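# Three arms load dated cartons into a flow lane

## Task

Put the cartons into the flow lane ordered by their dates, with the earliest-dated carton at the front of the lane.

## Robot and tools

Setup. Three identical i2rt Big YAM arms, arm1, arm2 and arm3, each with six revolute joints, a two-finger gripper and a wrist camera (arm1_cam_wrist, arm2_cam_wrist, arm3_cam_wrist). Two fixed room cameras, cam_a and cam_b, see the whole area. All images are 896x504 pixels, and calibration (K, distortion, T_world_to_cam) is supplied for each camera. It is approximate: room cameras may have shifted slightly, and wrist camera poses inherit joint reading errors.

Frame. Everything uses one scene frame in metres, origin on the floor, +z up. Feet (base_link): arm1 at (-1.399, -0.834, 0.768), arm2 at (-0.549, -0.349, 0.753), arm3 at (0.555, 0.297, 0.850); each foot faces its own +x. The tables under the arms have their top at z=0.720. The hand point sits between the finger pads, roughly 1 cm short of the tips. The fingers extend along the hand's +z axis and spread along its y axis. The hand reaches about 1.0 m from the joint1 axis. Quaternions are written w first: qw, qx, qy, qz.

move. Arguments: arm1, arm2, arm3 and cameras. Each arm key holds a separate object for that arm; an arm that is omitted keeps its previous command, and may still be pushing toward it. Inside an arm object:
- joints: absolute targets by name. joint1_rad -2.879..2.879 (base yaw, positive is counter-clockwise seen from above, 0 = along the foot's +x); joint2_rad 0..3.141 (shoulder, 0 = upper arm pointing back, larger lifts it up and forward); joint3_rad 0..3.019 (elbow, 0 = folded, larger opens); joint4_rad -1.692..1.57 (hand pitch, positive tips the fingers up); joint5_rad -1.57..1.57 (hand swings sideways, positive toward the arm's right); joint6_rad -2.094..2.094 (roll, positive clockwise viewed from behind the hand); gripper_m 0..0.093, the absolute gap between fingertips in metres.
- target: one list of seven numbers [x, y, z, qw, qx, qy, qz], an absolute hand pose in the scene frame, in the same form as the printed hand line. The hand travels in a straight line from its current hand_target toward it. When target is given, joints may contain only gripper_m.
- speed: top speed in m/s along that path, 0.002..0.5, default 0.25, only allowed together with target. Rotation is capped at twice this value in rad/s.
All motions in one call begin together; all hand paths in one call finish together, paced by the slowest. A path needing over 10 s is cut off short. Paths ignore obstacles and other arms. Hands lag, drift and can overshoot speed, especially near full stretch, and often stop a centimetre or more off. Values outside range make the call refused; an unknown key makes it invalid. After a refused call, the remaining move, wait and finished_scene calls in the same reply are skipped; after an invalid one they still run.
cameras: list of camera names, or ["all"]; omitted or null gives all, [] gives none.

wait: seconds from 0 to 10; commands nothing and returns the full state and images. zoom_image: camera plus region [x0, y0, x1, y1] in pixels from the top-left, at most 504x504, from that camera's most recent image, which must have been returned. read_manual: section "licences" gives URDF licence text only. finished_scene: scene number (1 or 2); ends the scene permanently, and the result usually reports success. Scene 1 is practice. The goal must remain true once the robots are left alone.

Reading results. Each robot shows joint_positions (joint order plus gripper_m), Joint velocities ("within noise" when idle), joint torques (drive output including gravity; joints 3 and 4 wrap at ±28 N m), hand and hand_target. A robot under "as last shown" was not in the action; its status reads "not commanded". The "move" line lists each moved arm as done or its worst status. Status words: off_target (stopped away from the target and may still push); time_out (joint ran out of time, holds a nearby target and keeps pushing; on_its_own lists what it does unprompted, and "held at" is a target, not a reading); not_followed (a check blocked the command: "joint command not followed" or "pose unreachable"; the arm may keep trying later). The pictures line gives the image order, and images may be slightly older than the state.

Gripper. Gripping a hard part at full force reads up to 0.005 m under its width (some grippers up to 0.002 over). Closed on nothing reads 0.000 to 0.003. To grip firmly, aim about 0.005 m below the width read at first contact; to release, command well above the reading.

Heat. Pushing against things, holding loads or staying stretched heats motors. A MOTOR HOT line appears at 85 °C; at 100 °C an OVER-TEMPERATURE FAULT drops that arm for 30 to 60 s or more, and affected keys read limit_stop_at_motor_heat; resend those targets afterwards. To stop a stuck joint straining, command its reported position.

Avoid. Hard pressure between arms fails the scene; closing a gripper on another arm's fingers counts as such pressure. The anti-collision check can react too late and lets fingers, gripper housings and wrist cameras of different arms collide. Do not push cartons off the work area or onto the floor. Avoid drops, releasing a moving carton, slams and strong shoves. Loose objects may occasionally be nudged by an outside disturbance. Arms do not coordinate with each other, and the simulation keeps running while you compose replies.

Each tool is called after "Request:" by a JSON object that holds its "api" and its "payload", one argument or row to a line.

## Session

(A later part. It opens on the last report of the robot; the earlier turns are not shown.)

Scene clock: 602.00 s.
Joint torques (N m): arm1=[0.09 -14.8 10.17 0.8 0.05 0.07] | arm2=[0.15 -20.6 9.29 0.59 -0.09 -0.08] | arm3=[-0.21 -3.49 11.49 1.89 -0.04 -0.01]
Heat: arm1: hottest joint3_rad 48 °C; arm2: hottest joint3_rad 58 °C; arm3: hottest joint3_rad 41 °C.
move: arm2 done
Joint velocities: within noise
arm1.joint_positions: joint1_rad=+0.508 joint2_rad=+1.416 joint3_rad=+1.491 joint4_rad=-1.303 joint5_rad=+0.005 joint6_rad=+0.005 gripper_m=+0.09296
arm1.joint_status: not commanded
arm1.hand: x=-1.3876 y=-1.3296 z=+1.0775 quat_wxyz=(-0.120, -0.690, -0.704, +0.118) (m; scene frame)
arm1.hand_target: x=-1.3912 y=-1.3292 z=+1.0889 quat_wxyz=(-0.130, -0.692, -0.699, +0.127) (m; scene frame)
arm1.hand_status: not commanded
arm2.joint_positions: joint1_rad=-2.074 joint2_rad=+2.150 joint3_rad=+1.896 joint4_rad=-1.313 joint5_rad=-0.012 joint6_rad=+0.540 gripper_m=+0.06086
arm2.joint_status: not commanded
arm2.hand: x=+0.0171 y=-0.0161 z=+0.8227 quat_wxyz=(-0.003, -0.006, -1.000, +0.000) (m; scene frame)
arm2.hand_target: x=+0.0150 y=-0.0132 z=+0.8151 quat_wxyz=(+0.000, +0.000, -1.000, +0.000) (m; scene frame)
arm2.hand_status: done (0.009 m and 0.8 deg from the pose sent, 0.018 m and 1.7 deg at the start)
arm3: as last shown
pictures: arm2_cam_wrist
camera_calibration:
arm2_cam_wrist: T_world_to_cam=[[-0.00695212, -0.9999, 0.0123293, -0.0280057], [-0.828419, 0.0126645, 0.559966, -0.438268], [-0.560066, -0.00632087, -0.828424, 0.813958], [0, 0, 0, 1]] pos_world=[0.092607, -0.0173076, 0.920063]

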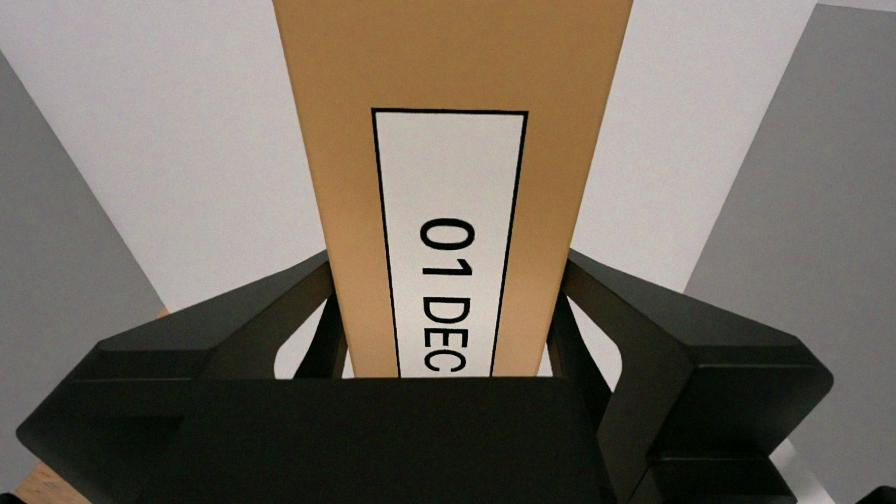

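Request:
{"api": "move", "payload": {
  "arm2": {"joints": {"gripper_m": 0.085}},
  "cameras": []
}}

Request:
{"api": "move", "payload": {
  "arm2": {"joints": {"joint2_rad": 2.135, "joint3_rad": 2.17, "joint4_rad": -1.66}},
  "cameras": ["arm2_cam_wrist"]
}}

Request:
{"api": "move", "payload": {
  "arm2": {"target": [-0.26, -0.045, 0.97, 0, 0, 1, 0], "speed": 0.4},
  "cameras": []
}}

Scene clock: 609.57 s.
Joint torques (N m): arm1=[0.09 -14.8 10.17 0.8 0.05 0.06] | arm2=[0.09 -21.01 9.25 0.64 -0.07 -0.08] | arm3=[-0.09 -3.43 11.4 1.92 -0.03 -0.05]
Heat: arm1: hottest joint3_rad 48 °C; arm2: hottest joint3_rad 56 °C; arm3: hottest joint3_rad 41 °C.
move: arm2 done
Joint velocities: within noise
arm1, arm3: as last shown
arm2.joint_positions: joint1_rad=-2.074 joint2_rad=+2.150 joint3_rad=+1.896 joint4_rad=-1.312 joint5_rad=-0.013 joint6_rad=+0.540 gripper_m=+0.08485
arm2.joint_status: all done
arm2.hand: x=+0.0171 y=-0.0159 z=+0.8229 quat_wxyz=(-0.003, -0.006, -1.000, -0.001) (m; scene frame)
arm2.hand_target: x=+0.0150 y=-0.0132 z=+0.8151 quat_wxyz=(+0.000, +0.000, -1.000, +0.000) (m; scene frame)
arm2.hand_status: not commanded
pictures: none
No camera images: "cameras" was empty.

Scene clock: 610.83 s.
Joint torques (N m): arm1=[0.09 -14.8 10.15 0.81 0.04 0.06] | arm2=[0.09 -19.78 13.38 -0.25 -0.06 -0.09] | arm3=[-0.09 -3.66 11.38 1.94 -0.02 -0.02]
Heat: arm1: hottest joint3_rad 48 °C; arm2: hottest joint3_rad 56 °C; arm3: hottest joint3_rad 41 °C.
move: arm2 done
Joint velocities: within noise
arm1, arm3: as last shown
arm2.joint_positions: joint1_rad=-2.074 joint2_rad=+2.114 joint3_rad=+2.125 joint4_rad=-1.652 joint5_rad=-0.013 joint6_rad=+0.540 gripper_m=+0.08494
arm2.joint_status: all done
arm2.hand: x=+0.0021 y=-0.0228 z=+0.9332 quat_wxyz=(+0.028, -0.006, -0.999, +0.018) (m; scene frame)
arm2.hand_target: x=+0.0086 y=-0.0149 z=+0.9365 quat_wxyz=(+0.022, -0.001, -1.000, +0.013) (m; scene frame)
arm2.hand_status: not commanded
pictures: arm2_cam_wrist
camera_calibration:
arm2_cam_wrist: T_world_to_cam=[[-0.00607884, -0.998793, 0.0487346, -0.0701861], [-0.791305, 0.0346016, 0.610442, -0.559243], [-0.611392, -0.0348531, -0.79056, 0.861172], [0, 0, 0, 1]] pos_world=[0.083555, -0.0207362, 1.02561]

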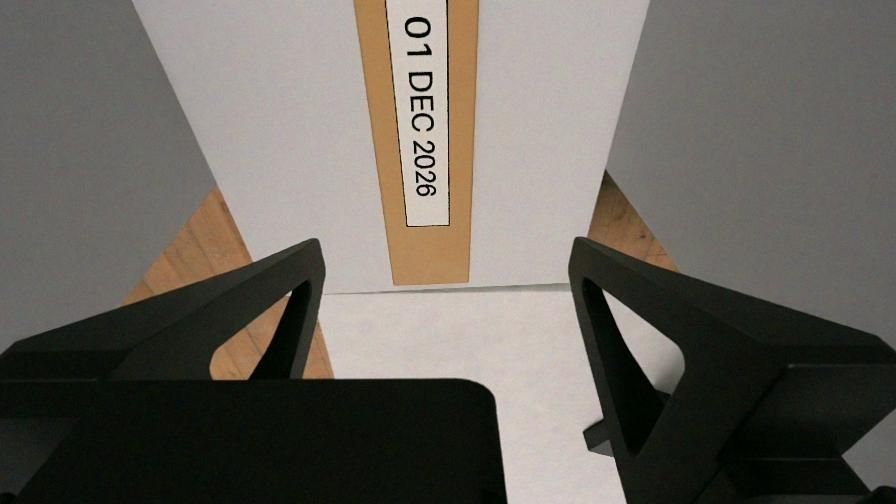

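Scene clock: 612.60 s.
Joint torques (N m): arm1=[0.15 -14.8 10.15 0.8 0.04 0.06] | arm2=[0.44 -10.29 8.88 0.73 0.11 0.09] | arm3=[0.09 -3.43 11.44 1.96 -0.03 -0.04]
Heat: arm1: hottest joint3_rad 48 °C; arm2: hottest joint3_rad 56 °C; arm3: hottest joint3_rad 41 °C.
move: arm2 done
Joint velocities: within noise
arm1, arm3: as last shown
arm2.joint_positions: joint1_rad=-1.812 joint2_rad=+1.435 joint3_rad=+1.321 joint4_rad=-1.444 joint5_rad=-0.017 joint6_rad=+0.787 gripper_m=+0.08494
arm2.joint_status: not commanded
arm2.hand: x=-0.2568 y=-0.0461 z=+0.9777 quat_wxyz=(-0.003, +0.002, -1.000, -0.004) (m; scene frame)
arm2.hand_target: x=-0.2600 y=-0.0451 z=+0.9701 quat_wxyz=(+0.000, +0.000, -1.000, +0.000) (m; scene frame)
arm2.hand_status: done (0.008 m and 0.6 deg from the pose sent, 0.266 m and 3.9 deg at the start)
pictures: none
No camera images: "cameras" was empty.

Request:
{"api": "move", "payload": {
  "arm3": {"joints": {"joint1_rad": -0.136, "joint2_rad": 0.459, "joint3_rad": 0.955, "joint4_rad": -1.107, "joint5_rad": 0, "joint6_rad": 0, "gripper_m": 0.093}},
  "arm2": {"joints": {"joint2_rad": 1.2, "joint3_rad": 1.2}},
  "cameras": []
}}

Request:
{"api": "wait", "payload": {
  "seconds": 0.3,
  "cameras": ["arm3_cam_wrist"]
}}

Scene clock: 623.67 s.
Joint torques (N m): arm1=[0.03 -14.74 10.17 0.81 0.04 0.06] | arm2=[0.44 -6.53 9.48 0.83 0.11 0.08] | arm3=[-0.03 1.2 15.27 1.33 -0.02 -0.02]
Heat: arm1: hottest joint3_rad 48 °C; arm2: hottest joint3_rad 55 °C; arm3: hottest joint3_rad 41 °C.
move: arm2 done; arm3 done
Joint velocities: within noise
arm1: as last shown
arm2.joint_positions: joint1_rad=-1.812 joint2_rad=+1.189 joint3_rad=+1.212 joint4_rad=-1.440 joint5_rad=-0.017 joint6_rad=+0.788 gripper_m=+0.08494
arm2.joint_status: all done
arm2.hand: x=-0.2974 y=-0.0861 z=+1.0257 quat_wxyz=(-0.053, +0.002, -0.997, -0.055) (m; scene frame)
arm2.hand_target: x=-0.2993 y=-0.0844 z=+1.0169 quat_wxyz=(-0.047, +0.001, -0.998, -0.048) (m; scene frame)
arm2.hand_status: not commanded
arm3.joint_positions: joint1_rad=-0.133 joint2_rad=+0.454 joint3_rad=+0.915 joint4_rad=-1.097 joint5_rad=+0.002 joint6_rad=+0.008 gripper_m=+0.09309
arm3.joint_status: all done
arm3.hand: x=+0.3618 y=+0.1355 z=+1.2310 quat_wxyz=(-0.156, -0.840, -0.304, +0.422) (m; scene frame)
arm3.hand_target: x=+0.3625 y=+0.1368 z=+1.2495 quat_wxyz=(-0.159, -0.834, -0.304, +0.433) (m; scene frame)
arm3.hand_status: not commanded
pictures: none
No camera images: "cameras" was empty.

Scene clock: 623.97 s.
Joint torques (N m): arm1=[0.09 -14.8 10.17 0.8 0.04 0.06] | arm2=[0.44 -6.01 9.44 0.83 0.11 0.07] | arm3=[-0.03 1.49 15.34 1.24 -0.03 -0.03]
Heat: arm1: hottest joint3_rad 48 °C; arm2: hottest joint3_rad 55 °C; arm3: hottest joint3_rad 41 °C.
Joint velocities: within noise
arm1.joint_positions: joint1_rad=+0.508 joint2_rad=+1.416 joint3_rad=+1.491 joint4_rad=-1.303 joint5_rad=+0.005 joint6_rad=+0.005 gripper_m=+0.09296
arm1.joint_status: not commanded
arm1.hand: x=-1.3876 y=-1.3296 z=+1.0775 quat_wxyz=(-0.120, -0.690, -0.704, +0.118) (m; scene frame)
arm1.hand_target: x=-1.3912 y=-1.3292 z=+1.0889 quat_wxyz=(-0.130, -0.692, -0.699, +0.127) (m; scene frame)
arm1.hand_status: not commanded
arm2.joint_positions: joint1_rad=-1.812 joint2_rad=+1.189 joint3_rad=+1.212 joint4_rad=-1.440 joint5_rad=-0.017 joint6_rad=+0.788 gripper_m=+0.08494
arm2.joint_status: all done
arm2.hand: x=-0.2974 y=-0.0861 z=+1.0257 quat_wxyz=(-0.053, +0.002, -0.997, -0.055) (m; scene frame)
arm2.hand_target: x=-0.2993 y=-0.0844 z=+1.0169 quat_wxyz=(-0.047, +0.001, -0.998, -0.048) (m; scene frame)
arm2.hand_status: not commanded
arm3.joint_positions: joint1_rad=-0.133 joint2_rad=+0.454 joint3_rad=+0.915 joint4_rad=-1.097 joint5_rad=+0.002 joint6_rad=+0.008 gripper_m=+0.09309
arm3.joint_status: all done
arm3.hand: x=+0.3618 y=+0.1355 z=+1.2310 quat_wxyz=(-0.156, -0.840, -0.304, +0.422) (m; scene frame)
arm3.hand_target: x=+0.3625 y=+0.1368 z=+1.2495 quat_wxyz=(-0.159, -0.834, -0.304, +0.433) (m; scene frame)
arm3.hand_status: not commanded
wait: 0.30 s; at rest by 0.27 s
pictures: arm3_cam_wrist
camera_calibration:
arm3_cam_wrist: T_world_to_cam=[[-0.636541, 0.770968, -0.0205956, 0.152061], [0.741721, 0.60464, -0.290275, 0.00883393], [-0.21134, -0.200048, -0.956722, 1.40431], [0, 0, 0, 1]] pos_world=[0.387028, 0.158356, 1.34923]

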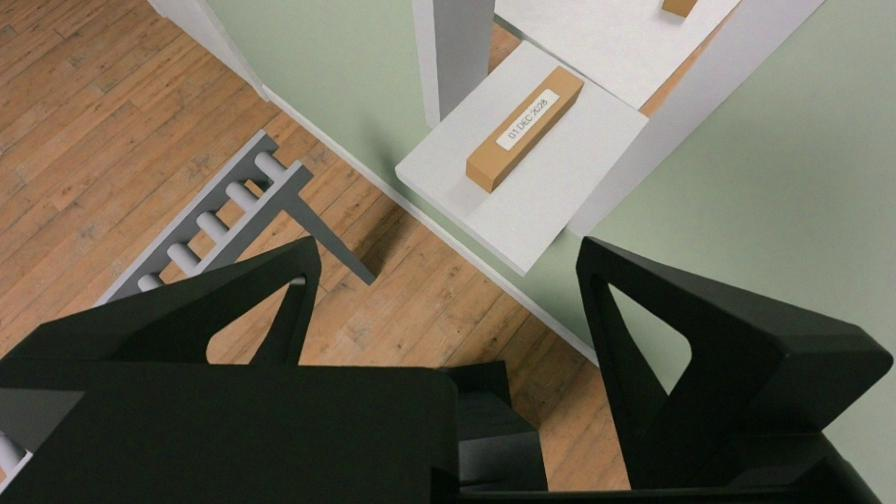

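Request:
{"api": "zoom_image", "payload": {
  "camera": "arm3_cam_wrist",
  "region": [380, 30, 660, 290]
}}

Scaled by 1.800 from the camera's 896x504 image, which has a finer 1280x720 frame.

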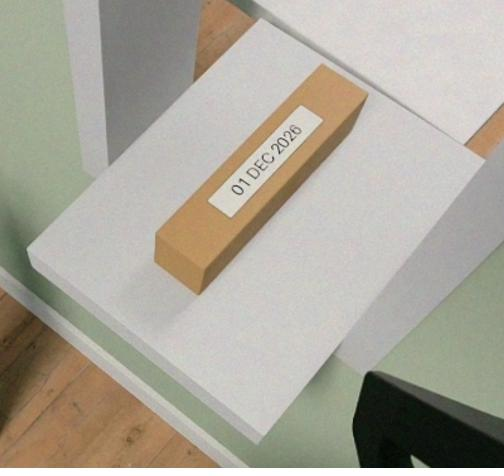

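Request:
{"api": "move", "payload": {
  "arm3": {"joints": {"joint1_rad": 0.025, "joint2_rad": 1.463, "joint3_rad": 1.006, "joint4_rad": -1.114, "joint5_rad": 0, "joint6_rad": 0.861, "gripper_m": 0.093}},
  "cameras": []
}}

Request:
{"api": "move", "payload": {
  "arm3": {"target": [0.012, 0.012, 0.945, 0, 0.99983, -0.0183, 0], "speed": 0.4},
  "cameras": ["arm3_cam_wrist"]
}}

Scene clock: 649.00 s.
Joint torques (N m): arm1=[0.15 -14.8 10.17 0.8 0.04 0.06] | arm2=[0.5 -6.07 9.44 0.83 0.11 0.08] | arm3=[1.03 -12.86 12.46 0.1 0.06 0.15]
Heat: arm1: hottest joint3_rad 48 °C; arm2: hottest joint3_rad 52 °C; arm3: hottest joint3_rad 43 °C.
move: arm3 done
Joint velocities: within noise
arm1, arm2: as last shown
arm3.joint_positions: joint1_rad=+0.014 joint2_rad=+1.449 joint3_rad=+0.976 joint4_rad=-1.106 joint5_rad=+0.001 joint6_rad=+0.852 gripper_m=+0.09310
arm3.joint_status: all done
arm3.hand: x=+0.3022 y=+0.0115 z=+0.9443 quat_wxyz=(+0.004, -1.000, +0.001, -0.003) (m; scene frame)
arm3.hand_target: x=+0.2991 y=+0.0007 z=+0.9494 quat_wxyz=(+0.000, -1.000, +0.000, -0.001) (m; scene frame)
arm3.hand_status: not commanded
pictures: none
No camera images: "cameras" was empty.

Scene clock: 650.83 s.
Joint torques (N m): arm1=[0.03 -14.68 10.17 0.8 0.04 0.06] | arm2=[0.44 -6.01 9.44 0.81 0.11 0.08] | arm3=[0.32 -22.3 14.89 0.09 0 -0.05]
Heat: arm1: hottest joint3_rad 48 °C; arm2: hottest joint3_rad 52 °C; arm3: hottest joint3_rad 44 °C.
move: arm3 off_target
Joint velocities: within noise
arm1, arm2: as last shown
arm3.joint_positions: joint1_rad=-0.351 joint2_rad=+1.978 joint3_rad=+1.688 joint4_rad=-1.287 joint5_rad=+0.003 joint6_rad=+0.531 gripper_m=+0.09309
arm3.joint_status: not commanded
arm3.hand: x=+0.0241 y=+0.0193 z=+0.9454 quat_wxyz=(+0.003, -1.000, +0.023, -0.003) (m; scene frame)
arm3.hand_target: x=+0.0125 y=+0.0122 z=+0.9450 quat_wxyz=(+0.000, -1.000, +0.018, +0.001) (m; scene frame)
arm3.hand_status: off_target (0.014 m and 0.7 deg from the pose sent, 0.290 m and 2.0 deg at the start)
pictures: arm3_cam_wrist
camera_calibration:
arm3_cam_wrist: T_world_to_cam=[[0.0613952, 0.998107, 0.00355351, -0.0232734], [0.798629, -0.0512598, 0.599636, -0.583301], [0.598683, -0.0339768, -0.800265, 0.865822], [0, 0, 0, 1]] pos_world=[-0.0510834, 0.0227473, 1.04274]

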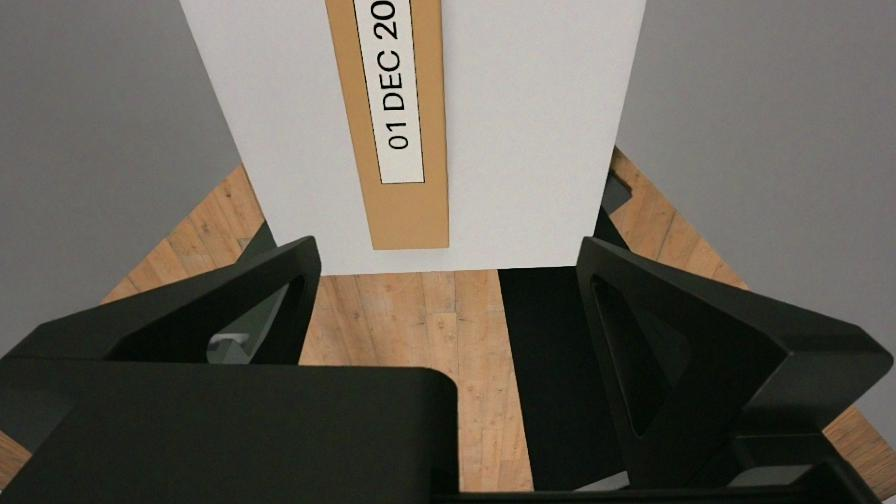

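Request:
{"api": "wait", "payload": {
  "seconds": 0.2,
  "cameras": ["arm3_cam_wrist"]
}}

Scene clock: 660.50 s.
Joint torques (N m): arm1=[0.15 -14.8 10.17 0.79 0.04 0.06] | arm2=[0.44 -6.01 9.46 0.83 0.11 0.07] | arm3=[0.21 -22.48 14.84 0.03 -0.02 -0.02]
Heat: arm1: hottest joint3_rad 48 °C; arm2: hottest joint3_rad 51 °C; arm3: hottest joint3_rad 44 °C.
Joint velocities: within noise
arm1.joint_positions: joint1_rad=+0.508 joint2_rad=+1.416 joint3_rad=+1.491 joint4_rad=-1.303 joint5_rad=+0.005 joint6_rad=+0.005 gripper_m=+0.09296
arm1.joint_status: not commanded
arm1.hand: x=-1.3876 y=-1.3296 z=+1.0775 quat_wxyz=(-0.120, -0.690, -0.704, +0.118) (m; scene frame)
arm1.hand_target: x=-1.3912 y=-1.3292 z=+1.0889 quat_wxyz=(-0.130, -0.692, -0.699, +0.127) (m; scene frame)
arm1.hand_status: not commanded
arm2.joint_positions: joint1_rad=-1.812 joint2_rad=+1.189 joint3_rad=+1.212 joint4_rad=-1.440 joint5_rad=-0.017 joint6_rad=+0.788 gripper_m=+0.08494
arm2.joint_status: not commanded
arm2.hand: x=-0.2974 y=-0.0861 z=+1.0257 quat_wxyz=(-0.053, +0.002, -0.997, -0.055) (m; scene frame)
arm2.hand_target: x=-0.2993 y=-0.0844 z=+1.0169 quat_wxyz=(-0.047, +0.001, -0.998, -0.048) (m; scene frame)
arm2.hand_status: not commanded
arm3.joint_positions: joint1_rad=-0.351 joint2_rad=+1.978 joint3_rad=+1.688 joint4_rad=-1.287 joint5_rad=+0.003 joint6_rad=+0.530 gripper_m=+0.09309
arm3.joint_status: not commanded
arm3.hand: x=+0.0242 y=+0.0194 z=+0.9454 quat_wxyz=(+0.003, -1.000, +0.023, -0.003) (m; scene frame)
arm3.hand_target: x=+0.0125 y=+0.0122 z=+0.9450 quat_wxyz=(+0.000, -1.000, +0.018, +0.001) (m; scene frame)
arm3.hand_status: off_target (0.014 m and 0.7 deg from the pose sent, 0.290 m and 2.0 deg at the start)
wait: 0.20 s; at rest from the start
pictures: arm3_cam_wrist
camera_calibration:
arm3_cam_wrist: T_world_to_cam=[[0.0610558, 0.998127, 0.00369931, -0.0234498], [0.798433, -0.0510639, 0.599914, -0.583685], [0.598979, -0.0336746, -0.800056, 0.865554], [0, 0, 0, 1]] pos_world=[-0.0509837, 0.0227478, 1.04274]

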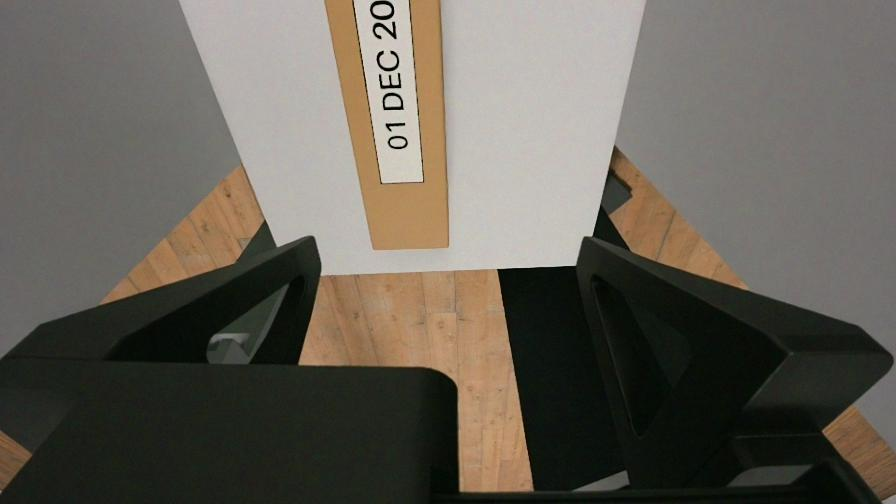

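Request:
{"api": "move", "payload": {
  "arm3": {"joints": {"joint1_rad": -0.33, "joint2_rad": 2.122, "joint3_rad": 1.798, "joint4_rad": -1.247, "joint5_rad": 0, "joint6_rad": 0.536}},
  "cameras": []
}}

Request:
{"api": "wait", "payload": {
  "seconds": 0.3,
  "cameras": ["arm3_cam_wrist"]
}}

Scene clock: 722.30 s.
Joint torques (N m): arm1=[0.09 -14.8 10.17 0.79 0.05 0.06] | arm2=[0.5 -6.01 9.42 0.83 0.11 0.07] | arm3=[0.73 -25.88 13.76 0.59 -0.02 0.12]
Heat: arm1: hottest joint3_rad 48 °C; arm2: hottest joint3_rad 49 °C; arm3: hottest joint3_rad 46 °C.
move: arm3 done
Joint velocities: within noise
arm1, arm2: as last shown
arm3.joint_positions: joint1_rad=-0.339 joint2_rad=+2.110 joint3_rad=+1.759 joint4_rad=-1.255 joint5_rad=+0.003 joint6_rad=+0.530 gripper_m=+0.09309
arm3.joint_status: all done
arm3.hand: x=+0.0051 y=+0.0005 z=+0.8926 quat_wxyz=(+0.010, -1.000, +0.017, -0.016) (m; scene frame)
arm3.hand_target: x=-0.0055 y=-0.0124 z=+0.8990 quat_wxyz=(+0.000, -1.000, +0.015, -0.001) (m; scene frame)
arm3.hand_status: not commanded
pictures: none
No camera images: "cameras" was empty.

Scene clock: 722.60 s.
Joint torques (N m): arm1=[0.09 -14.8 10.17 0.79 0.04 0.06] | arm2=[0.38 -6.01 9.43 0.84 0.11 0.08] | arm3=[0.73 -26.17 13.75 0.65 -0.02 0.12]
Heat: arm1: hottest joint3_rad 48 °C; arm2: hottest joint3_rad 49 °C; arm3: hottest joint3_rad 46 °C.
Joint velocities: within noise
arm1.joint_positions: joint1_rad=+0.508 joint2_rad=+1.416 joint3_rad=+1.491 joint4_rad=-1.303 joint5_rad=+0.005 joint6_rad=+0.005 gripper_m=+0.09296
arm1.joint_status: not commanded
arm1.hand: x=-1.3876 y=-1.3296 z=+1.0775 quat_wxyz=(-0.120, -0.690, -0.704, +0.118) (m; scene frame)
arm1.hand_target: x=-1.3912 y=-1.3292 z=+1.0889 quat_wxyz=(-0.130, -0.692, -0.699, +0.127) (m; scene frame)
arm1.hand_status: not commanded
arm2.joint_positions: joint1_rad=-1.812 joint2_rad=+1.189 joint3_rad=+1.212 joint4_rad=-1.440 joint5_rad=-0.017 joint6_rad=+0.788 gripper_m=+0.08494
arm2.joint_status: not commanded
arm2.hand: x=-0.2974 y=-0.0861 z=+1.0257 quat_wxyz=(-0.053, +0.002, -0.997, -0.055) (m; scene frame)
arm2.hand_target: x=-0.2993 y=-0.0844 z=+1.0169 quat_wxyz=(-0.047, +0.001, -0.998, -0.048) (m; scene frame)
arm2.hand_status: not commanded
arm3.joint_positions: joint1_rad=-0.339 joint2_rad=+2.110 joint3_rad=+1.759 joint4_rad=-1.255 joint5_rad=+0.003 joint6_rad=+0.530 gripper_m=+0.09309
arm3.joint_status: all done
arm3.hand: x=+0.0051 y=+0.0005 z=+0.8926 quat_wxyz=(+0.010, -1.000, +0.017, -0.016) (m; scene frame)
arm3.hand_target: x=-0.0055 y=-0.0124 z=+0.8990 quat_wxyz=(+0.000, -1.000, +0.015, -0.001) (m; scene frame)
arm3.hand_status: not commanded
wait: 0.30 s; at rest by 0.27 s
pictures: arm3_cam_wrist
camera_calibration:
arm3_cam_wrist: T_world_to_cam=[[0.0485769, 0.998651, 0.0183343, -0.0162432], [0.783054, -0.049472, 0.619982, -0.555526], [0.620053, -0.01576, -0.784401, 0.82008], [0, 0, 0, 1]] pos_world=[-0.0726973, 0.00166275, 0.987986]

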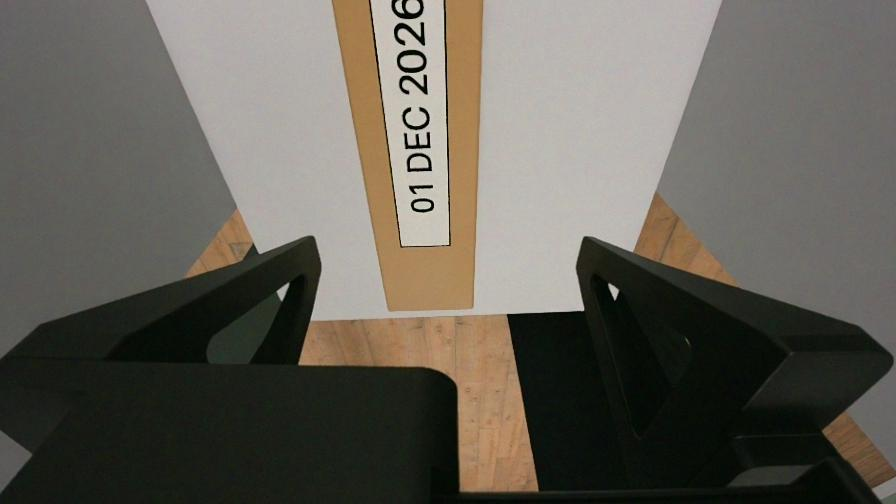

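Request:
{"api": "move", "payload": {
  "arm3": {"joints": {"joint1_rad": -0.324, "joint2_rad": 2.262, "joint3_rad": 1.722, "joint4_rad": -1.035, "joint5_rad": 0, "joint6_rad": 0.535}},
  "cameras": []
}}

Request:
{"api": "wait", "payload": {
  "seconds": 0.3,
  "cameras": ["arm3_cam_wrist"]
}}

Scene clock: 735.80 s.
Joint torques (N m): arm1=[0.09 -14.8 10.17 0.8 0.04 0.06] | arm2=[0.44 -6.07 9.44 0.81 0.11 0.08] | arm3=[0.85 -28.22 10.1 0.68 -0.02 0.1]
Heat: arm1: hottest joint3_rad 48 °C; arm2: hottest joint3_rad 49 °C; arm3: hottest joint3_rad 48 °C.
move: arm3 done
Joint velocities: within noise
arm1, arm2: as last shown
arm3.joint_positions: joint1_rad=-0.335 joint2_rad=+2.262 joint3_rad=+1.712 joint4_rad=-1.044 joint5_rad=+0.003 joint6_rad=+0.530 gripper_m=+0.09309
arm3.joint_status: all done
arm3.hand: x=-0.0030 y=-0.0073 z=+0.7826 quat_wxyz=(+0.007, -1.000, +0.014, -0.010) (m; scene frame)
arm3.hand_target: x=-0.0051 y=-0.0168 z=+0.7855 quat_wxyz=(+0.001, -1.000, +0.011, -0.003) (m; scene frame)
arm3.hand_status: not commanded
pictures: none
No camera images: "cameras" was empty.

Scene clock: 736.10 s.
Joint torques (N m): arm1=[0.09 -14.8 10.17 0.79 0.03 0.06] | arm2=[0.44 -6.07 9.43 0.81 0.11 0.07] | arm3=[0.79 -28.04 10.07 0.65 -0.02 0.1]
Heat: arm1: hottest joint3_rad 48 °C; arm2: hottest joint3_rad 49 °C; arm3: hottest joint3_rad 48 °C.
Joint velocities: within noise
arm1.joint_positions: joint1_rad=+0.508 joint2_rad=+1.416 joint3_rad=+1.491 joint4_rad=-1.303 joint5_rad=+0.005 joint6_rad=+0.005 gripper_m=+0.09296
arm1.joint_status: not commanded
arm1.hand: x=-1.3876 y=-1.3296 z=+1.0775 quat_wxyz=(-0.120, -0.690, -0.704, +0.118) (m; scene frame)
arm1.hand_target: x=-1.3912 y=-1.3292 z=+1.0889 quat_wxyz=(-0.130, -0.692, -0.699, +0.127) (m; scene frame)
arm1.hand_status: not commanded
arm2.joint_positions: joint1_rad=-1.812 joint2_rad=+1.189 joint3_rad=+1.212 joint4_rad=-1.440 joint5_rad=-0.017 joint6_rad=+0.788 gripper_m=+0.08494
arm2.joint_status: not commanded
arm2.hand: x=-0.2974 y=-0.0861 z=+1.0257 quat_wxyz=(-0.053, +0.002, -0.997, -0.055) (m; scene frame)
arm2.hand_target: x=-0.2993 y=-0.0844 z=+1.0169 quat_wxyz=(-0.047, +0.001, -0.998, -0.048) (m; scene frame)
arm2.hand_status: not commanded
arm3.joint_positions: joint1_rad=-0.335 joint2_rad=+2.262 joint3_rad=+1.712 joint4_rad=-1.044 joint5_rad=+0.003 joint6_rad=+0.530 gripper_m=+0.09309
arm3.joint_status: all done
arm3.hand: x=-0.0030 y=-0.0073 z=+0.7826 quat_wxyz=(+0.007, -1.000, +0.014, -0.010) (m; scene frame)
arm3.hand_target: x=-0.0051 y=-0.0168 z=+0.7855 quat_wxyz=(+0.001, -1.000, +0.011, -0.003) (m; scene frame)
arm3.hand_status: not commanded
wait: 0.30 s; at rest by 0.27 s
pictures: arm3_cam_wrist
camera_calibration:
arm3_cam_wrist: T_world_to_cam=[[0.0441754, 0.998952, 0.0119634, -0.0010654], [0.789834, -0.0422554, 0.611864, -0.47491], [0.611728, -0.0175802, -0.790873, 0.743702], [0, 0, 0, 1]] pos_world=[-0.079797, -0.00592876, 0.878766]

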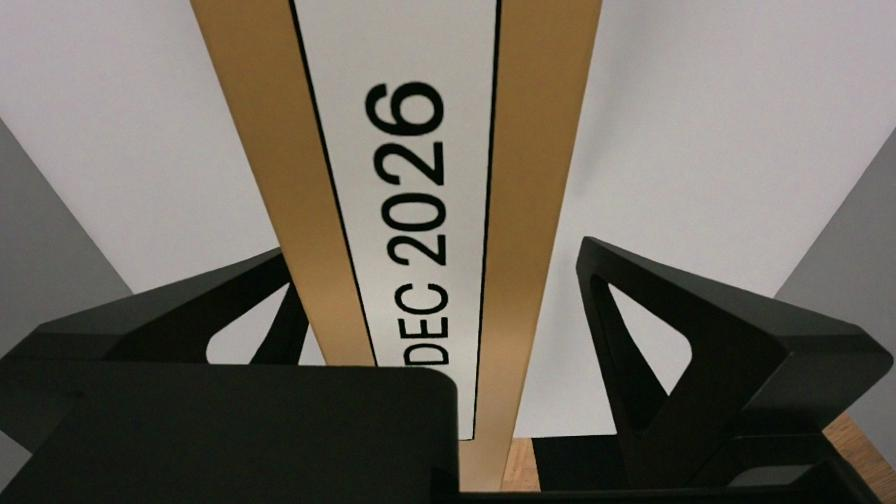

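Request:
{"api": "move", "payload": {
  "arm3": {"joints": {"joint1_rad": -0.312, "joint6_rad": 0.54}},
  "cameras": []
}}

Request:
{"api": "move", "payload": {
  "arm3": {"joints": {"gripper_m": 0.054}},
  "cameras": ["arm3_cam_wrist"]
}}

Scene clock: 740.80 s.
Joint torques (N m): arm1=[0.03 -14.74 10.15 0.8 0.04 0.06] | arm2=[0.44 -6.01 9.44 0.81 0.11 0.08] | arm3=[0.85 -27.93 10.14 0.64 -0.02 0.13]
Heat: arm1: hottest joint3_rad 48 °C; arm2: hottest joint3_rad 49 °C; arm3: hottest joint3_rad 48 °C.
move: arm3 done
Joint velocities: within noise
arm1, arm2: as last shown
arm3.joint_positions: joint1_rad=-0.321 joint2_rad=+2.262 joint3_rad=+1.712 joint4_rad=-1.044 joint5_rad=+0.003 joint6_rad=+0.532 gripper_m=+0.09309
arm3.joint_status: all done
arm3.hand: x=+0.0013 y=-0.0152 z=+0.7826 quat_wxyz=(+0.007, -1.000, +0.008, -0.010) (m; scene frame)
arm3.hand_target: x=-0.0013 y=-0.0235 z=+0.7855 quat_wxyz=(+0.001, -1.000, +0.008, -0.003) (m; scene frame)
arm3.hand_status: not commanded
pictures: none
No camera images: "cameras" was empty.

Scene clock: 741.43 s.
Joint torques (N m): arm1=[0.09 -14.8 10.15 0.8 0.04 0.06] | arm2=[0.44 -6.01 9.43 0.83 0.11 0.08] | arm3=[0.91 -27.87 10.15 0.68 -0.02 0.14]
Heat: arm1: hottest joint3_rad 48 °C; arm2: hottest joint3_rad 49 °C; arm3: hottest joint3_rad 48 °C.
move: arm3 off_target
Joint velocities: within noise
arm1, arm2: as last shown
arm3.joint_positions: joint1_rad=-0.321 joint2_rad=+2.262 joint3_rad=+1.712 joint4_rad=-1.044 joint5_rad=+0.003 joint6_rad=+0.532 gripper_m=+0.05866
arm3.joint_status: gripper_m off_target (ended at +0.05869, target +0.05400)
arm3.hand: x=+0.0013 y=-0.0151 z=+0.7826 quat_wxyz=(+0.007, -1.000, +0.008, -0.010) (m; scene frame)
arm3.hand_target: x=-0.0013 y=-0.0235 z=+0.7855 quat_wxyz=(+0.001, -1.000, +0.008, -0.003) (m; scene frame)
arm3.hand_status: not commanded
pictures: arm3_cam_wrist
camera_calibration:
arm3_cam_wrist: T_world_to_cam=[[0.0323841, 0.9994, 0.0123069, 0.0063326], [0.790433, -0.0331449, 0.611651, -0.478306], [0.611692, -0.0100801, -0.791032, 0.741169], [0, 0, 0, 1]] pos_world=[-0.0755037, -0.0147112, 0.878766]

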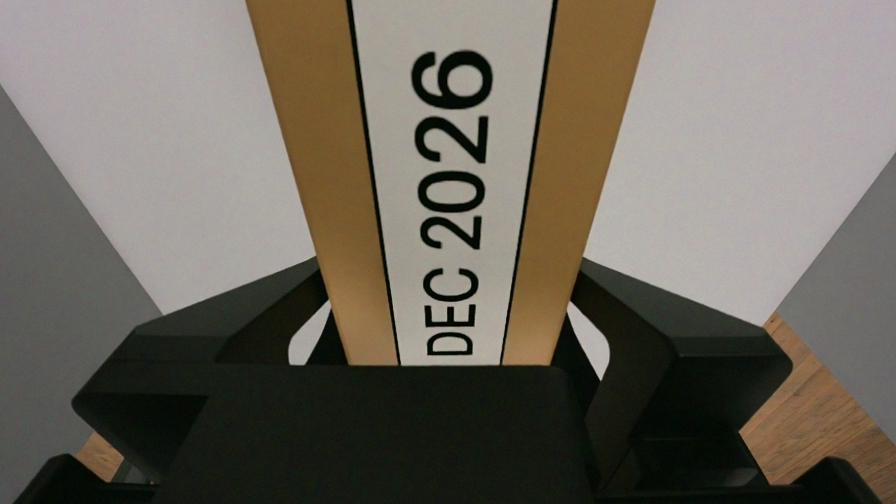

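Request:
{"api": "move", "payload": {
  "arm3": {"joints": {"gripper_m": 0.08}},
  "cameras": []
}}

Request:
{"api": "move", "payload": {
  "arm3": {"joints": {"joint2_rad": 2.24, "joint3_rad": 1.74, "joint4_rad": -1.066}},
  "cameras": []
}}

Request:
{"api": "move", "payload": {
  "arm3": {"joints": {"gripper_m": 0.054}},
  "cameras": ["arm3_cam_wrist"]
}}

Scene clock: 754.77 s.
Joint torques (N m): arm1=[0.03 -14.8 10.17 0.79 0.04 0.07] | arm2=[0.5 -6.01 9.44 0.83 0.11 0.08] | arm3=[0.91 -28.04 10.11 0.65 -0.01 0.12]
Heat: arm1: hottest joint3_rad 48 °C; arm2: hottest joint3_rad 49 °C; arm3: hottest joint3_rad 46 °C.
move: arm3 done
Joint velocities: within noise
arm1, arm2: as last shown
arm3.joint_positions: joint1_rad=-0.321 joint2_rad=+2.262 joint3_rad=+1.712 joint4_rad=-1.044 joint5_rad=+0.003 joint6_rad=+0.532 gripper_m=+0.07983
arm3.joint_status: all done
arm3.hand: x=+0.0013 y=-0.0152 z=+0.7826 quat_wxyz=(+0.007, -1.000, +0.008, -0.010) (m; scene frame)
arm3.hand_target: x=-0.0013 y=-0.0235 z=+0.7855 quat_wxyz=(+0.001, -1.000, +0.008, -0.003) (m; scene frame)
arm3.hand_status: not commanded
pictures: none
No camera images: "cameras" was empty.

Scene clock: 755.63 s.
Joint torques (N m): arm1=[0.09 -14.8 10.15 0.8 0.04 0.06] | arm2=[0.44 -6.07 9.44 0.84 0.11 0.08] | arm3=[0.85 -28.98 11.77 -0.01 -0.02 0.15]
Heat: arm1: hottest joint3_rad 48 °C; arm2: hottest joint3_rad 49 °C; arm3: hottest joint3_rad 46 °C.
move: arm3 done
Joint velocities: within noise
arm1, arm2: as last shown
arm3.joint_positions: joint1_rad=-0.321 joint2_rad=+2.252 joint3_rad=+1.712 joint4_rad=-1.057 joint5_rad=+0.003 joint6_rad=+0.532 gripper_m=+0.07994
arm3.joint_status: all done
arm3.hand: x=+0.0024 y=-0.0145 z=+0.7888 quat_wxyz=(+0.008, -1.000, +0.008, -0.012) (m; scene frame)
arm3.hand_target: x=-0.0052 y=-0.0258 z=+0.8054 quat_wxyz=(-0.001, -1.000, +0.008, +0.001) (m; scene frame)
arm3.hand_status: not commanded
pictures: none
No camera images: "cameras" was empty.

Scene clock: 756.20 s.
Joint torques (N m): arm1=[0.09 -14.8 10.17 0.79 0.04 0.06] | arm2=[0.38 -6.01 9.44 0.81 0.11 0.07] | arm3=[0.85 -28.98 11.82 0.01 0.02 0.14]
Heat: arm1: hottest joint3_rad 48 °C; arm2: hottest joint3_rad 49 °C; arm3: hottest joint3_rad 46 °C.
move: arm3 off_target
Joint velocities: within noise
arm1, arm2: as last shown
arm3.joint_positions: joint1_rad=-0.321 joint2_rad=+2.252 joint3_rad=+1.712 joint4_rad=-1.058 joint5_rad=+0.002 joint6_rad=+0.532 gripper_m=+0.05866
arm3.joint_status: gripper_m off_target (ended at +0.05868, target +0.05400)
arm3.hand: x=+0.0025 y=-0.0146 z=+0.7888 quat_wxyz=(+0.008, -1.000, +0.008, -0.012) (m; scene frame)
arm3.hand_target: x=-0.0052 y=-0.0257 z=+0.8054 quat_wxyz=(-0.001, -1.000, +0.008, +0.001) (m; scene frame)
arm3.hand_status: not commanded
pictures: arm3_cam_wrist
camera_calibration:
arm3_cam_wrist: T_world_to_cam=[[0.0322936, 0.999392, 0.0131437, 0.00498081], [0.788203, -0.0335511, 0.6145, -0.485383], [0.614568, -0.00948455, -0.788807, 0.743489], [0, 0, 0, 1]] pos_world=[-0.0745047, -0.0142113, 0.884672]

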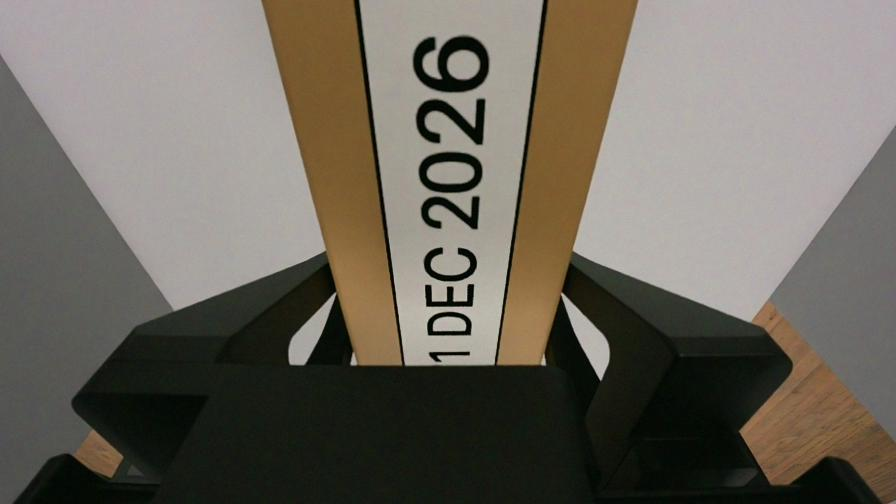

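Request:
{"api": "move", "payload": {
  "arm3": {"joints": {"gripper_m": 0.08}},
  "cameras": []
}}

Request:
{"api": "move", "payload": {
  "arm3": {"joints": {"joint2_rad": 2.225, "joint3_rad": 1.755, "joint4_rad": -1.08}},
  "cameras": []
}}

Request:
{"api": "move", "payload": {
  "arm3": {"joints": {"gripper_m": 0.054}},
  "cameras": ["arm3_cam_wrist"]
}}

Scene clock: 760.27 s.
Joint torques (N m): arm1=[0.09 -14.74 10.18 0.79 0.04 0.07] | arm2=[0.44 -6.07 9.43 0.83 0.11 0.08] | arm3=[0.97 -29.04 11.81 0.02 0.02 0.13]
Heat: arm1: hottest joint3_rad 48 °C; arm2: hottest joint3_rad 49 °C; arm3: hottest joint3_rad 46 °C.
move: arm3 done
Joint velocities: within noise
arm1, arm2: as last shown
arm3.joint_positions: joint1_rad=-0.321 joint2_rad=+2.252 joint3_rad=+1.712 joint4_rad=-1.058 joint5_rad=+0.002 joint6_rad=+0.532 gripper_m=+0.07983
arm3.joint_status: all done
arm3.hand: x=+0.0026 y=-0.0147 z=+0.7888 quat_wxyz=(+0.007, -1.000, +0.008, -0.012) (m; scene frame)
arm3.hand_target: x=-0.0051 y=-0.0258 z=+0.8054 quat_wxyz=(-0.001, -1.000, +0.008, +0.001) (m; scene frame)
arm3.hand_status: not commanded
pictures: none
No camera images: "cameras" was empty.

Scene clock: 761.07 s.
Joint torques (N m): arm1=[0.09 -14.8 10.17 0.8 0.04 0.06] | arm2=[0.44 -6.01 9.44 0.83 0.11 0.08] | arm3=[0.73 -28.69 13.29 0.01 0.01 0.15]
Heat: arm1: hottest joint3_rad 48 °C; arm2: hottest joint3_rad 49 °C; arm3: hottest joint3_rad 46 °C.
move: arm3 done
Joint velocities: within noise
arm1, arm2: as last shown
arm3.joint_positions: joint1_rad=-0.321 joint2_rad=+2.236 joint3_rad=+1.712 joint4_rad=-1.071 joint5_rad=+0.002 joint6_rad=+0.532 gripper_m=+0.07993
arm3.joint_status: all done
arm3.hand: x=+0.0028 y=-0.0145 z=+0.7989 quat_wxyz=(+0.007, -1.000, +0.008, -0.011) (m; scene frame)
arm3.hand_target: x=-0.0098 y=-0.0285 z=+0.8196 quat_wxyz=(-0.005, -1.000, +0.008, +0.008) (m; scene frame)
arm3.hand_status: not commanded
pictures: none
No camera images: "cameras" was empty.

Scene clock: 761.63 s.
Joint torques (N m): arm1=[0.15 -14.74 10.15 0.8 0.04 0.07] | arm2=[0.44 -6.07 9.43 0.81 0.11 0.07] | arm3=[0.79 -28.81 13.24 0.01 0.03 0.13]
Heat: arm1: hottest joint3_rad 48 °C; arm2: hottest joint3_rad 49 °C; arm3: hottest joint3_rad 46 °C.
move: arm3 off_target
Joint velocities: within noise
arm1.joint_positions: joint1_rad=+0.508 joint2_rad=+1.416 joint3_rad=+1.491 joint4_rad=-1.303 joint5_rad=+0.005 joint6_rad=+0.005 gripper_m=+0.09296
arm1.joint_status: not commanded
arm1.hand: x=-1.3876 y=-1.3296 z=+1.0775 quat_wxyz=(-0.120, -0.690, -0.704, +0.118) (m; scene frame)
arm1.hand_target: x=-1.3912 y=-1.3292 z=+1.0889 quat_wxyz=(-0.130, -0.692, -0.699, +0.127) (m; scene frame)
arm1.hand_status: not commanded
arm2.joint_positions: joint1_rad=-1.812 joint2_rad=+1.189 joint3_rad=+1.212 joint4_rad=-1.440 joint5_rad=-0.017 joint6_rad=+0.788 gripper_m=+0.08494
arm2.joint_status: not commanded
arm2.hand: x=-0.2974 y=-0.0861 z=+1.0257 quat_wxyz=(-0.053, +0.002, -0.997, -0.055) (m; scene frame)
arm2.hand_target: x=-0.2993 y=-0.0844 z=+1.0169 quat_wxyz=(-0.047, +0.001, -0.998, -0.048) (m; scene frame)
arm2.hand_status: not commanded
arm3.joint_positions: joint1_rad=-0.321 joint2_rad=+2.236 joint3_rad=+1.712 joint4_rad=-1.071 joint5_rad=+0.002 joint6_rad=+0.532 gripper_m=+0.05865
arm3.joint_status: gripper_m off_target (ended at +0.05867, target +0.05400)
arm3.hand: x=+0.0028 y=-0.0145 z=+0.7989 quat_wxyz=(+0.007, -1.000, +0.008, -0.011) (m; scene frame)
arm3.hand_target: x=-0.0098 y=-0.0285 z=+0.8196 quat_wxyz=(-0.005, -1.000, +0.008, +0.008) (m; scene frame)
arm3.hand_status: not commanded
pictures: arm3_cam_wrist
camera_calibration:
arm3_cam_wrist: T_world_to_cam=[[0.0323696, 0.999411, 0.0113551, 0.00623569], [0.789514, -0.0325346, 0.612869, -0.490527], [0.612878, -0.0108733, -0.790103, 0.75232], [0, 0, 0, 1]] pos_world=[-0.0740041, -0.0140109, 0.894968]

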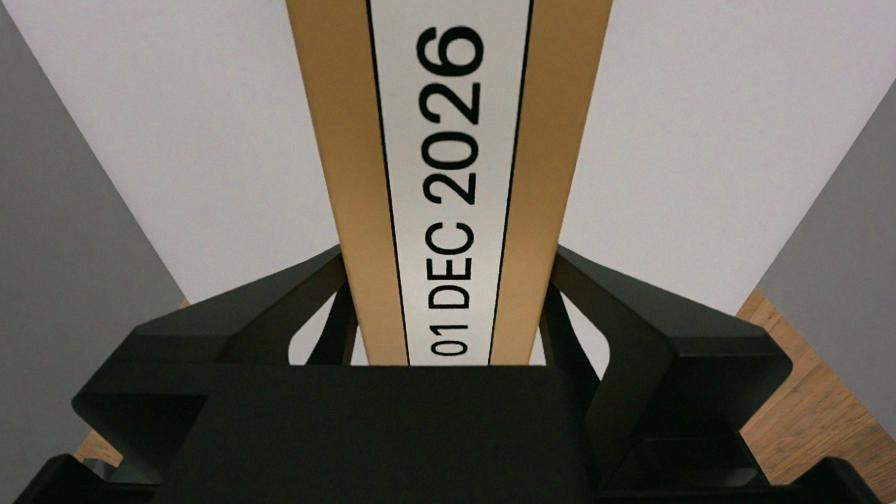

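Request:
{"api": "move", "payload": {
  "arm3": {"joints": {"joint1_rad": -0.31, "joint2_rad": 2.075, "joint3_rad": 1.84, "joint4_rad": -1.3, "joint5_rad": 0, "joint6_rad": 0.54}},
  "cameras": []
}}

Request:
{"api": "move", "payload": {
  "arm3": {"target": [0.32, 0.0, 0.955, 0, 1, 0, 0], "speed": 0.4},
  "cameras": ["arm3_cam_wrist"]
}}

Scene clock: 769.67 s.
Joint torques (N m): arm1=[0.03 -14.8 10.15 0.79 0.04 0.06] | arm2=[0.5 -6.07 9.43 0.83 0.11 0.07] | arm3=[1.03 -26.87 14.17 0.08 0.03 0.13]
Heat: arm1: hottest joint3_rad 48 °C; arm2: hottest joint3_rad 49 °C; arm3: hottest joint3_rad 47 °C.
move: arm3 done
Joint velocities: within noise
arm1, arm2: as last shown
arm3.joint_positions: joint1_rad=-0.321 joint2_rad=+2.072 joint3_rad=+1.801 joint4_rad=-1.293 joint5_rad=+0.002 joint6_rad=+0.532 gripper_m=+0.05865
arm3.joint_status: all done
arm3.hand: x=+0.0033 y=-0.0141 z=+0.9306 quat_wxyz=(-0.001, -1.000, +0.008, +0.002) (m; scene frame)
arm3.hand_target: x=-0.0031 y=-0.0259 z=+0.9436 quat_wxyz=(-0.009, -1.000, +0.007, +0.014) (m; scene frame)
arm3.hand_status: not commanded
pictures: none
No camera images: "cameras" was empty.

Scene clock: 771.63 s.
Joint torques (N m): arm1=[0.03 -14.8 10.18 0.8 0.04 0.06] | arm2=[0.5 -6.01 9.43 0.83 0.11 0.07] | arm3=[0.97 -15.97 10.02 0.64 0.24 0.15]
Heat: arm1: hottest joint3_rad 48 °C; arm2: hottest joint3_rad 49 °C; arm3: hottest joint3_rad 46 °C.
move: arm3 off_target
Joint velocities: within noise
arm1, arm2: as last shown
arm3.joint_positions: joint1_rad=+0.060 joint2_rad=+1.446 joint3_rad=+0.975 joint4_rad=-1.135 joint5_rad=-0.003 joint6_rad=+0.896 gripper_m=+0.05865
arm3.joint_status: not commanded
arm3.hand: x=+0.3209 y=+0.0054 z=+0.9455 quat_wxyz=(+0.013, -1.000, +0.000, -0.013) (m; scene frame)
arm3.hand_target: x=+0.3200 y=+0.0001 z=+0.9550 quat_wxyz=(+0.000, -1.000, +0.000, +0.000) (m; scene frame)
arm3.hand_status: off_target (0.011 m and 2.1 deg from the pose sent, 0.318 m and 1.0 deg at the start)
pictures: arm3_cam_wrist
camera_calibration:
arm3_cam_wrist: T_world_to_cam=[[0.0155048, 0.999609, 0.0232874, -0.0315342], [0.787579, -0.0265583, 0.615641, -0.832821], [0.616018, 0.00879529, -0.787683, 0.669975], [0, 0, 0, 1]] pos_world=[0.243685, 0.0035109, 1.04118]

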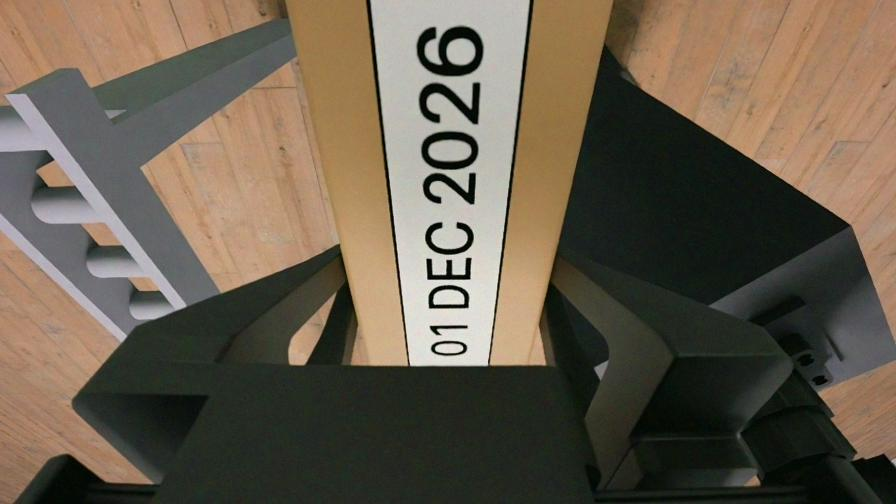

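Request:
{"api": "move", "payload": {
  "arm3": {"joints": {"joint1_rad": 0.647, "joint2_rad": 2.039, "joint3_rad": 1.82, "joint4_rad": -1.328, "joint5_rad": 0, "joint6_rad": 1.518}},
  "cameras": []
}}

Request:
{"api": "wait", "payload": {
  "seconds": 0.3,
  "cameras": ["arm3_cam_wrist", "cam_b"]
}}

Scene clock: 778.97 s.
Joint torques (N m): arm1=[0.03 -14.74 10.17 0.8 0.04 0.07] | arm2=[0.44 -6.01 9.44 0.81 0.11 0.08] | arm3=[-0.38 -26.87 15.15 -0.06 0.22 0.15]
Heat: arm1: hottest joint3_rad 48 °C; arm2: hottest joint3_rad 49 °C; arm3: hottest joint3_rad 46 °C.
move: arm3 done
Joint velocities: within noise
arm1, arm2: as last shown
arm3.joint_positions: joint1_rad=+0.651 joint2_rad=+2.042 joint3_rad=+1.769 joint4_rad=-1.319 joint5_rad=-0.003 joint6_rad=+1.509 gripper_m=+0.05865
arm3.joint_status: all done
arm3.hand: x=+0.5033 y=-0.3171 z=+0.9380 quat_wxyz=(+0.011, -1.000, +0.011, -0.003) (m; scene frame)
arm3.hand_target: x=+0.4986 y=-0.3321 z=+0.9588 quat_wxyz=(-0.012, -1.000, +0.017, +0.000) (m; scene frame)
arm3.hand_status: not commanded
pictures: none
No camera images: "cameras" was empty.

Scene clock: 779.27 s.
Joint torques (N m): arm1=[0.09 -14.8 10.15 0.81 0.04 0.05] | arm2=[0.5 -6.01 9.44 0.81 0.11 0.08] | arm3=[-0.26 -26.58 15.09 -0.03 0.24 0.16]
Heat: arm1: hottest joint3_rad 48 °C; arm2: hottest joint3_rad 49 °C; arm3: hottest joint3_rad 46 °C.
Joint velocities: within noise
arm1.joint_positions: joint1_rad=+0.508 joint2_rad=+1.416 joint3_rad=+1.491 joint4_rad=-1.303 joint5_rad=+0.005 joint6_rad=+0.005 gripper_m=+0.09296
arm1.joint_status: not commanded
arm1.hand: x=-1.3876 y=-1.3296 z=+1.0775 quat_wxyz=(-0.120, -0.690, -0.704, +0.118) (m; scene frame)
arm1.hand_target: x=-1.3912 y=-1.3292 z=+1.0889 quat_wxyz=(-0.130, -0.692, -0.699, +0.127) (m; scene frame)
arm1.hand_status: not commanded
arm2.joint_positions: joint1_rad=-1.812 joint2_rad=+1.189 joint3_rad=+1.212 joint4_rad=-1.440 joint5_rad=-0.017 joint6_rad=+0.788 gripper_m=+0.08494
arm2.joint_status: not commanded
arm2.hand: x=-0.2974 y=-0.0861 z=+1.0257 quat_wxyz=(-0.053, +0.002, -0.997, -0.055) (m; scene frame)
arm2.hand_target: x=-0.2993 y=-0.0844 z=+1.0169 quat_wxyz=(-0.047, +0.001, -0.998, -0.048) (m; scene frame)
arm2.hand_status: not commanded
arm3.joint_positions: joint1_rad=+0.651 joint2_rad=+2.042 joint3_rad=+1.769 joint4_rad=-1.319 joint5_rad=-0.003 joint6_rad=+1.509 gripper_m=+0.05865
arm3.joint_status: all done
arm3.hand: x=+0.5033 y=-0.3171 z=+0.9380 quat_wxyz=(+0.011, -1.000, +0.011, -0.003) (m; scene frame)
arm3.hand_target: x=+0.4986 y=-0.3321 z=+0.9588 quat_wxyz=(-0.012, -1.000, +0.017, +0.000) (m; scene frame)
arm3.hand_status: not commanded
wait: 0.30 s; at rest by 0.27 s
pictures: arm3_cam_wrist, cam_b
camera_calibration:
arm3_cam_wrist: T_world_to_cam=[[0.0374252, 0.999111, 0.0194082, 0.280736], [0.798577, -0.0415776, 0.600455, -0.976439], [0.600728, -0.00697322, -0.799423, 0.568398], [0, 0, 0, 1]] pos_world=[0.427803, -0.31712, 1.03525]

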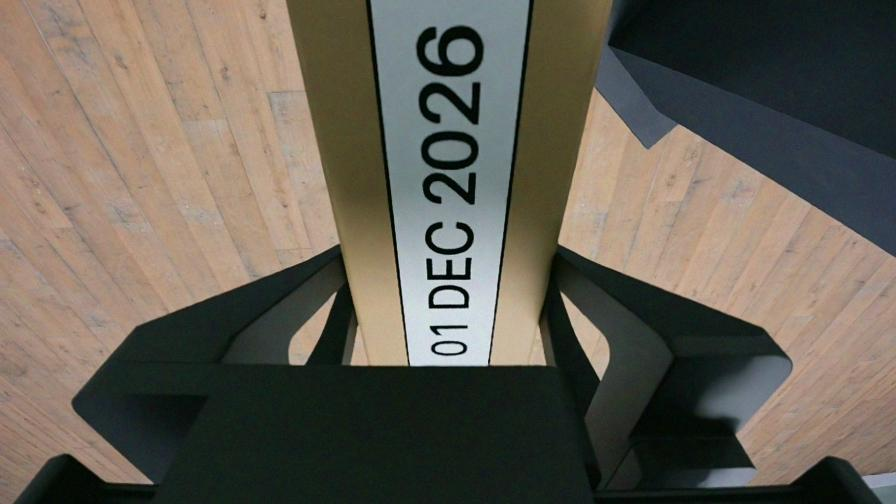

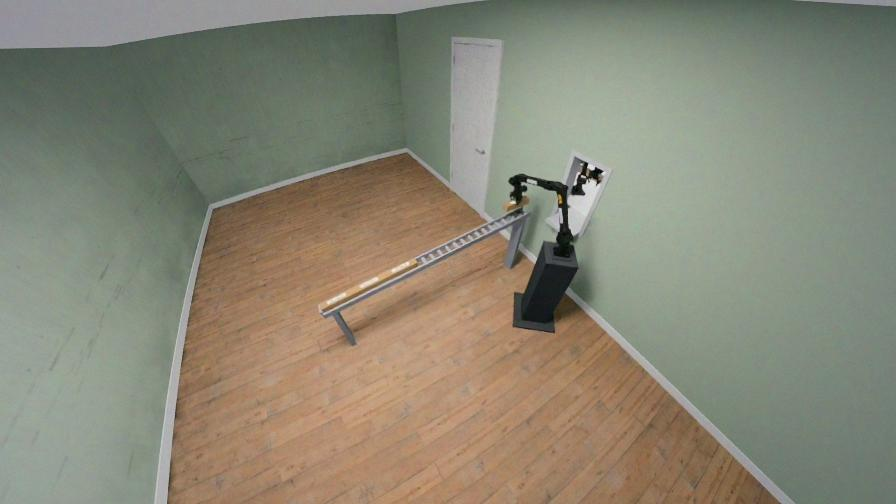

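Request:
{"api": "move", "payload": {
  "arm3": {"joints": {"joint1_rad": 0.632, "joint2_rad": 1.82, "joint3_rad": 1.44, "joint4_rad": -1.182, "joint5_rad": 0, "joint6_rad": 1.503}},
  "cameras": []
}}

Request:
{"api": "wait", "payload": {
  "seconds": 0.3,
  "cameras": ["arm3_cam_wrist"]
}}

Scene clock: 800.00 s.
Joint torques (N m): arm1=[0.09 -14.74 10.18 0.79 0.04 0.07] | arm2=[0.5 -6.01 9.44 0.81 0.11 0.08] | arm3=[-0.56 -22.12 11 0.53 0.24 -0.01]
Heat: arm1: hottest joint3_rad 48 °C; arm2: hottest joint3_rad 49 °C; arm3: hottest joint3_rad 49 °C.
move: arm3 done
Joint velocities: within noise
arm1, arm2: as last shown
arm3.joint_positions: joint1_rad=+0.642 joint2_rad=+1.822 joint3_rad=+1.429 joint4_rad=-1.190 joint5_rad=-0.003 joint6_rad=+1.509 gripper_m=+0.05865
arm3.joint_status: all done
arm3.hand: x=+0.5053 y=-0.2318 z=+0.9382 quat_wxyz=(+0.006, -1.000, +0.016, -0.003) (m; scene frame)
arm3.hand_target: x=+0.4988 y=-0.2377 z=+0.9433 quat_wxyz=(-0.004, -1.000, +0.018, -0.001) (m; scene frame)
arm3.hand_status: not commanded
pictures: none
No camera images: "cameras" was empty.

Scene clock: 800.30 s.
Joint torques (N m): arm1=[0.09 -14.8 10.17 0.81 0.04 0.06] | arm2=[0.44 -6.01 9.44 0.81 0.11 0.08] | arm3=[-0.62 -21.77 11 0.61 0.23 0]
Heat: arm1: hottest joint3_rad 48 °C; arm2: hottest joint3_rad 49 °C; arm3: hottest joint3_rad 49 °C.
Joint velocities: within noise
arm1.joint_positions: joint1_rad=+0.508 joint2_rad=+1.416 joint3_rad=+1.491 joint4_rad=-1.303 joint5_rad=+0.005 joint6_rad=+0.005 gripper_m=+0.09296
arm1.joint_status: not commanded
arm1.hand: x=-1.3876 y=-1.3296 z=+1.0775 quat_wxyz=(-0.120, -0.690, -0.704, +0.118) (m; scene frame)
arm1.hand_target: x=-1.3912 y=-1.3292 z=+1.0889 quat_wxyz=(-0.130, -0.692, -0.699, +0.127) (m; scene frame)
arm1.hand_status: not commanded
arm2.joint_positions: joint1_rad=-1.812 joint2_rad=+1.189 joint3_rad=+1.212 joint4_rad=-1.440 joint5_rad=-0.017 joint6_rad=+0.788 gripper_m=+0.08494
arm2.joint_status: not commanded
arm2.hand: x=-0.2974 y=-0.0861 z=+1.0257 quat_wxyz=(-0.053, +0.002, -0.997, -0.055) (m; scene frame)
arm2.hand_target: x=-0.2993 y=-0.0844 z=+1.0169 quat_wxyz=(-0.047, +0.001, -0.998, -0.048) (m; scene frame)
arm2.hand_status: not commanded
arm3.joint_positions: joint1_rad=+0.642 joint2_rad=+1.822 joint3_rad=+1.429 joint4_rad=-1.190 joint5_rad=-0.003 joint6_rad=+1.509 gripper_m=+0.05865
arm3.joint_status: all done
arm3.hand: x=+0.5053 y=-0.2318 z=+0.9382 quat_wxyz=(+0.006, -1.000, +0.016, -0.003) (m; scene frame)
arm3.hand_target: x=+0.4988 y=-0.2377 z=+0.9433 quat_wxyz=(-0.004, -1.000, +0.018, -0.001) (m; scene frame)
arm3.hand_status: not commanded
wait: 0.30 s; at rest by 0.27 s
pictures: arm3_cam_wrist
camera_calibration:
arm3_cam_wrist: T_world_to_cam=[[0.0469892, 0.998846, 0.00990103, 0.199414], [0.798682, -0.0435221, 0.600177, -0.974825], [0.599915, -0.0202941, -0.799806, 0.565575], [0, 0, 0, 1]] pos_world=[0.429908, -0.230132, 1.03544]

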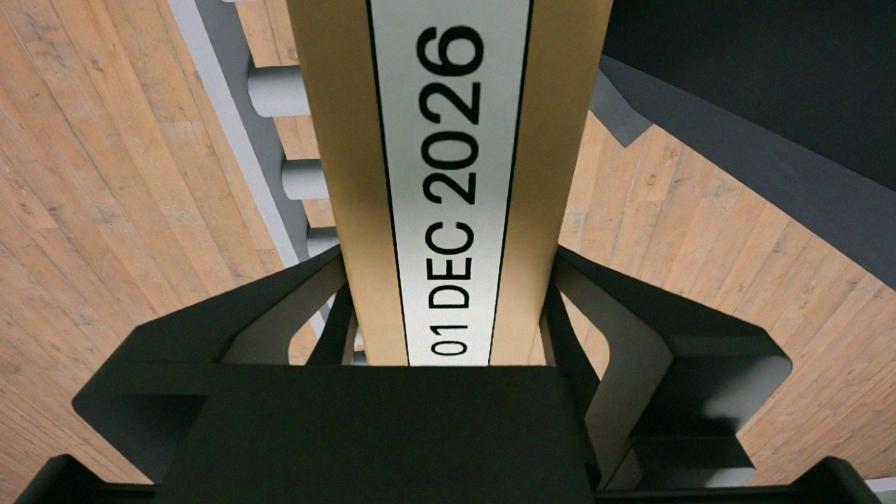

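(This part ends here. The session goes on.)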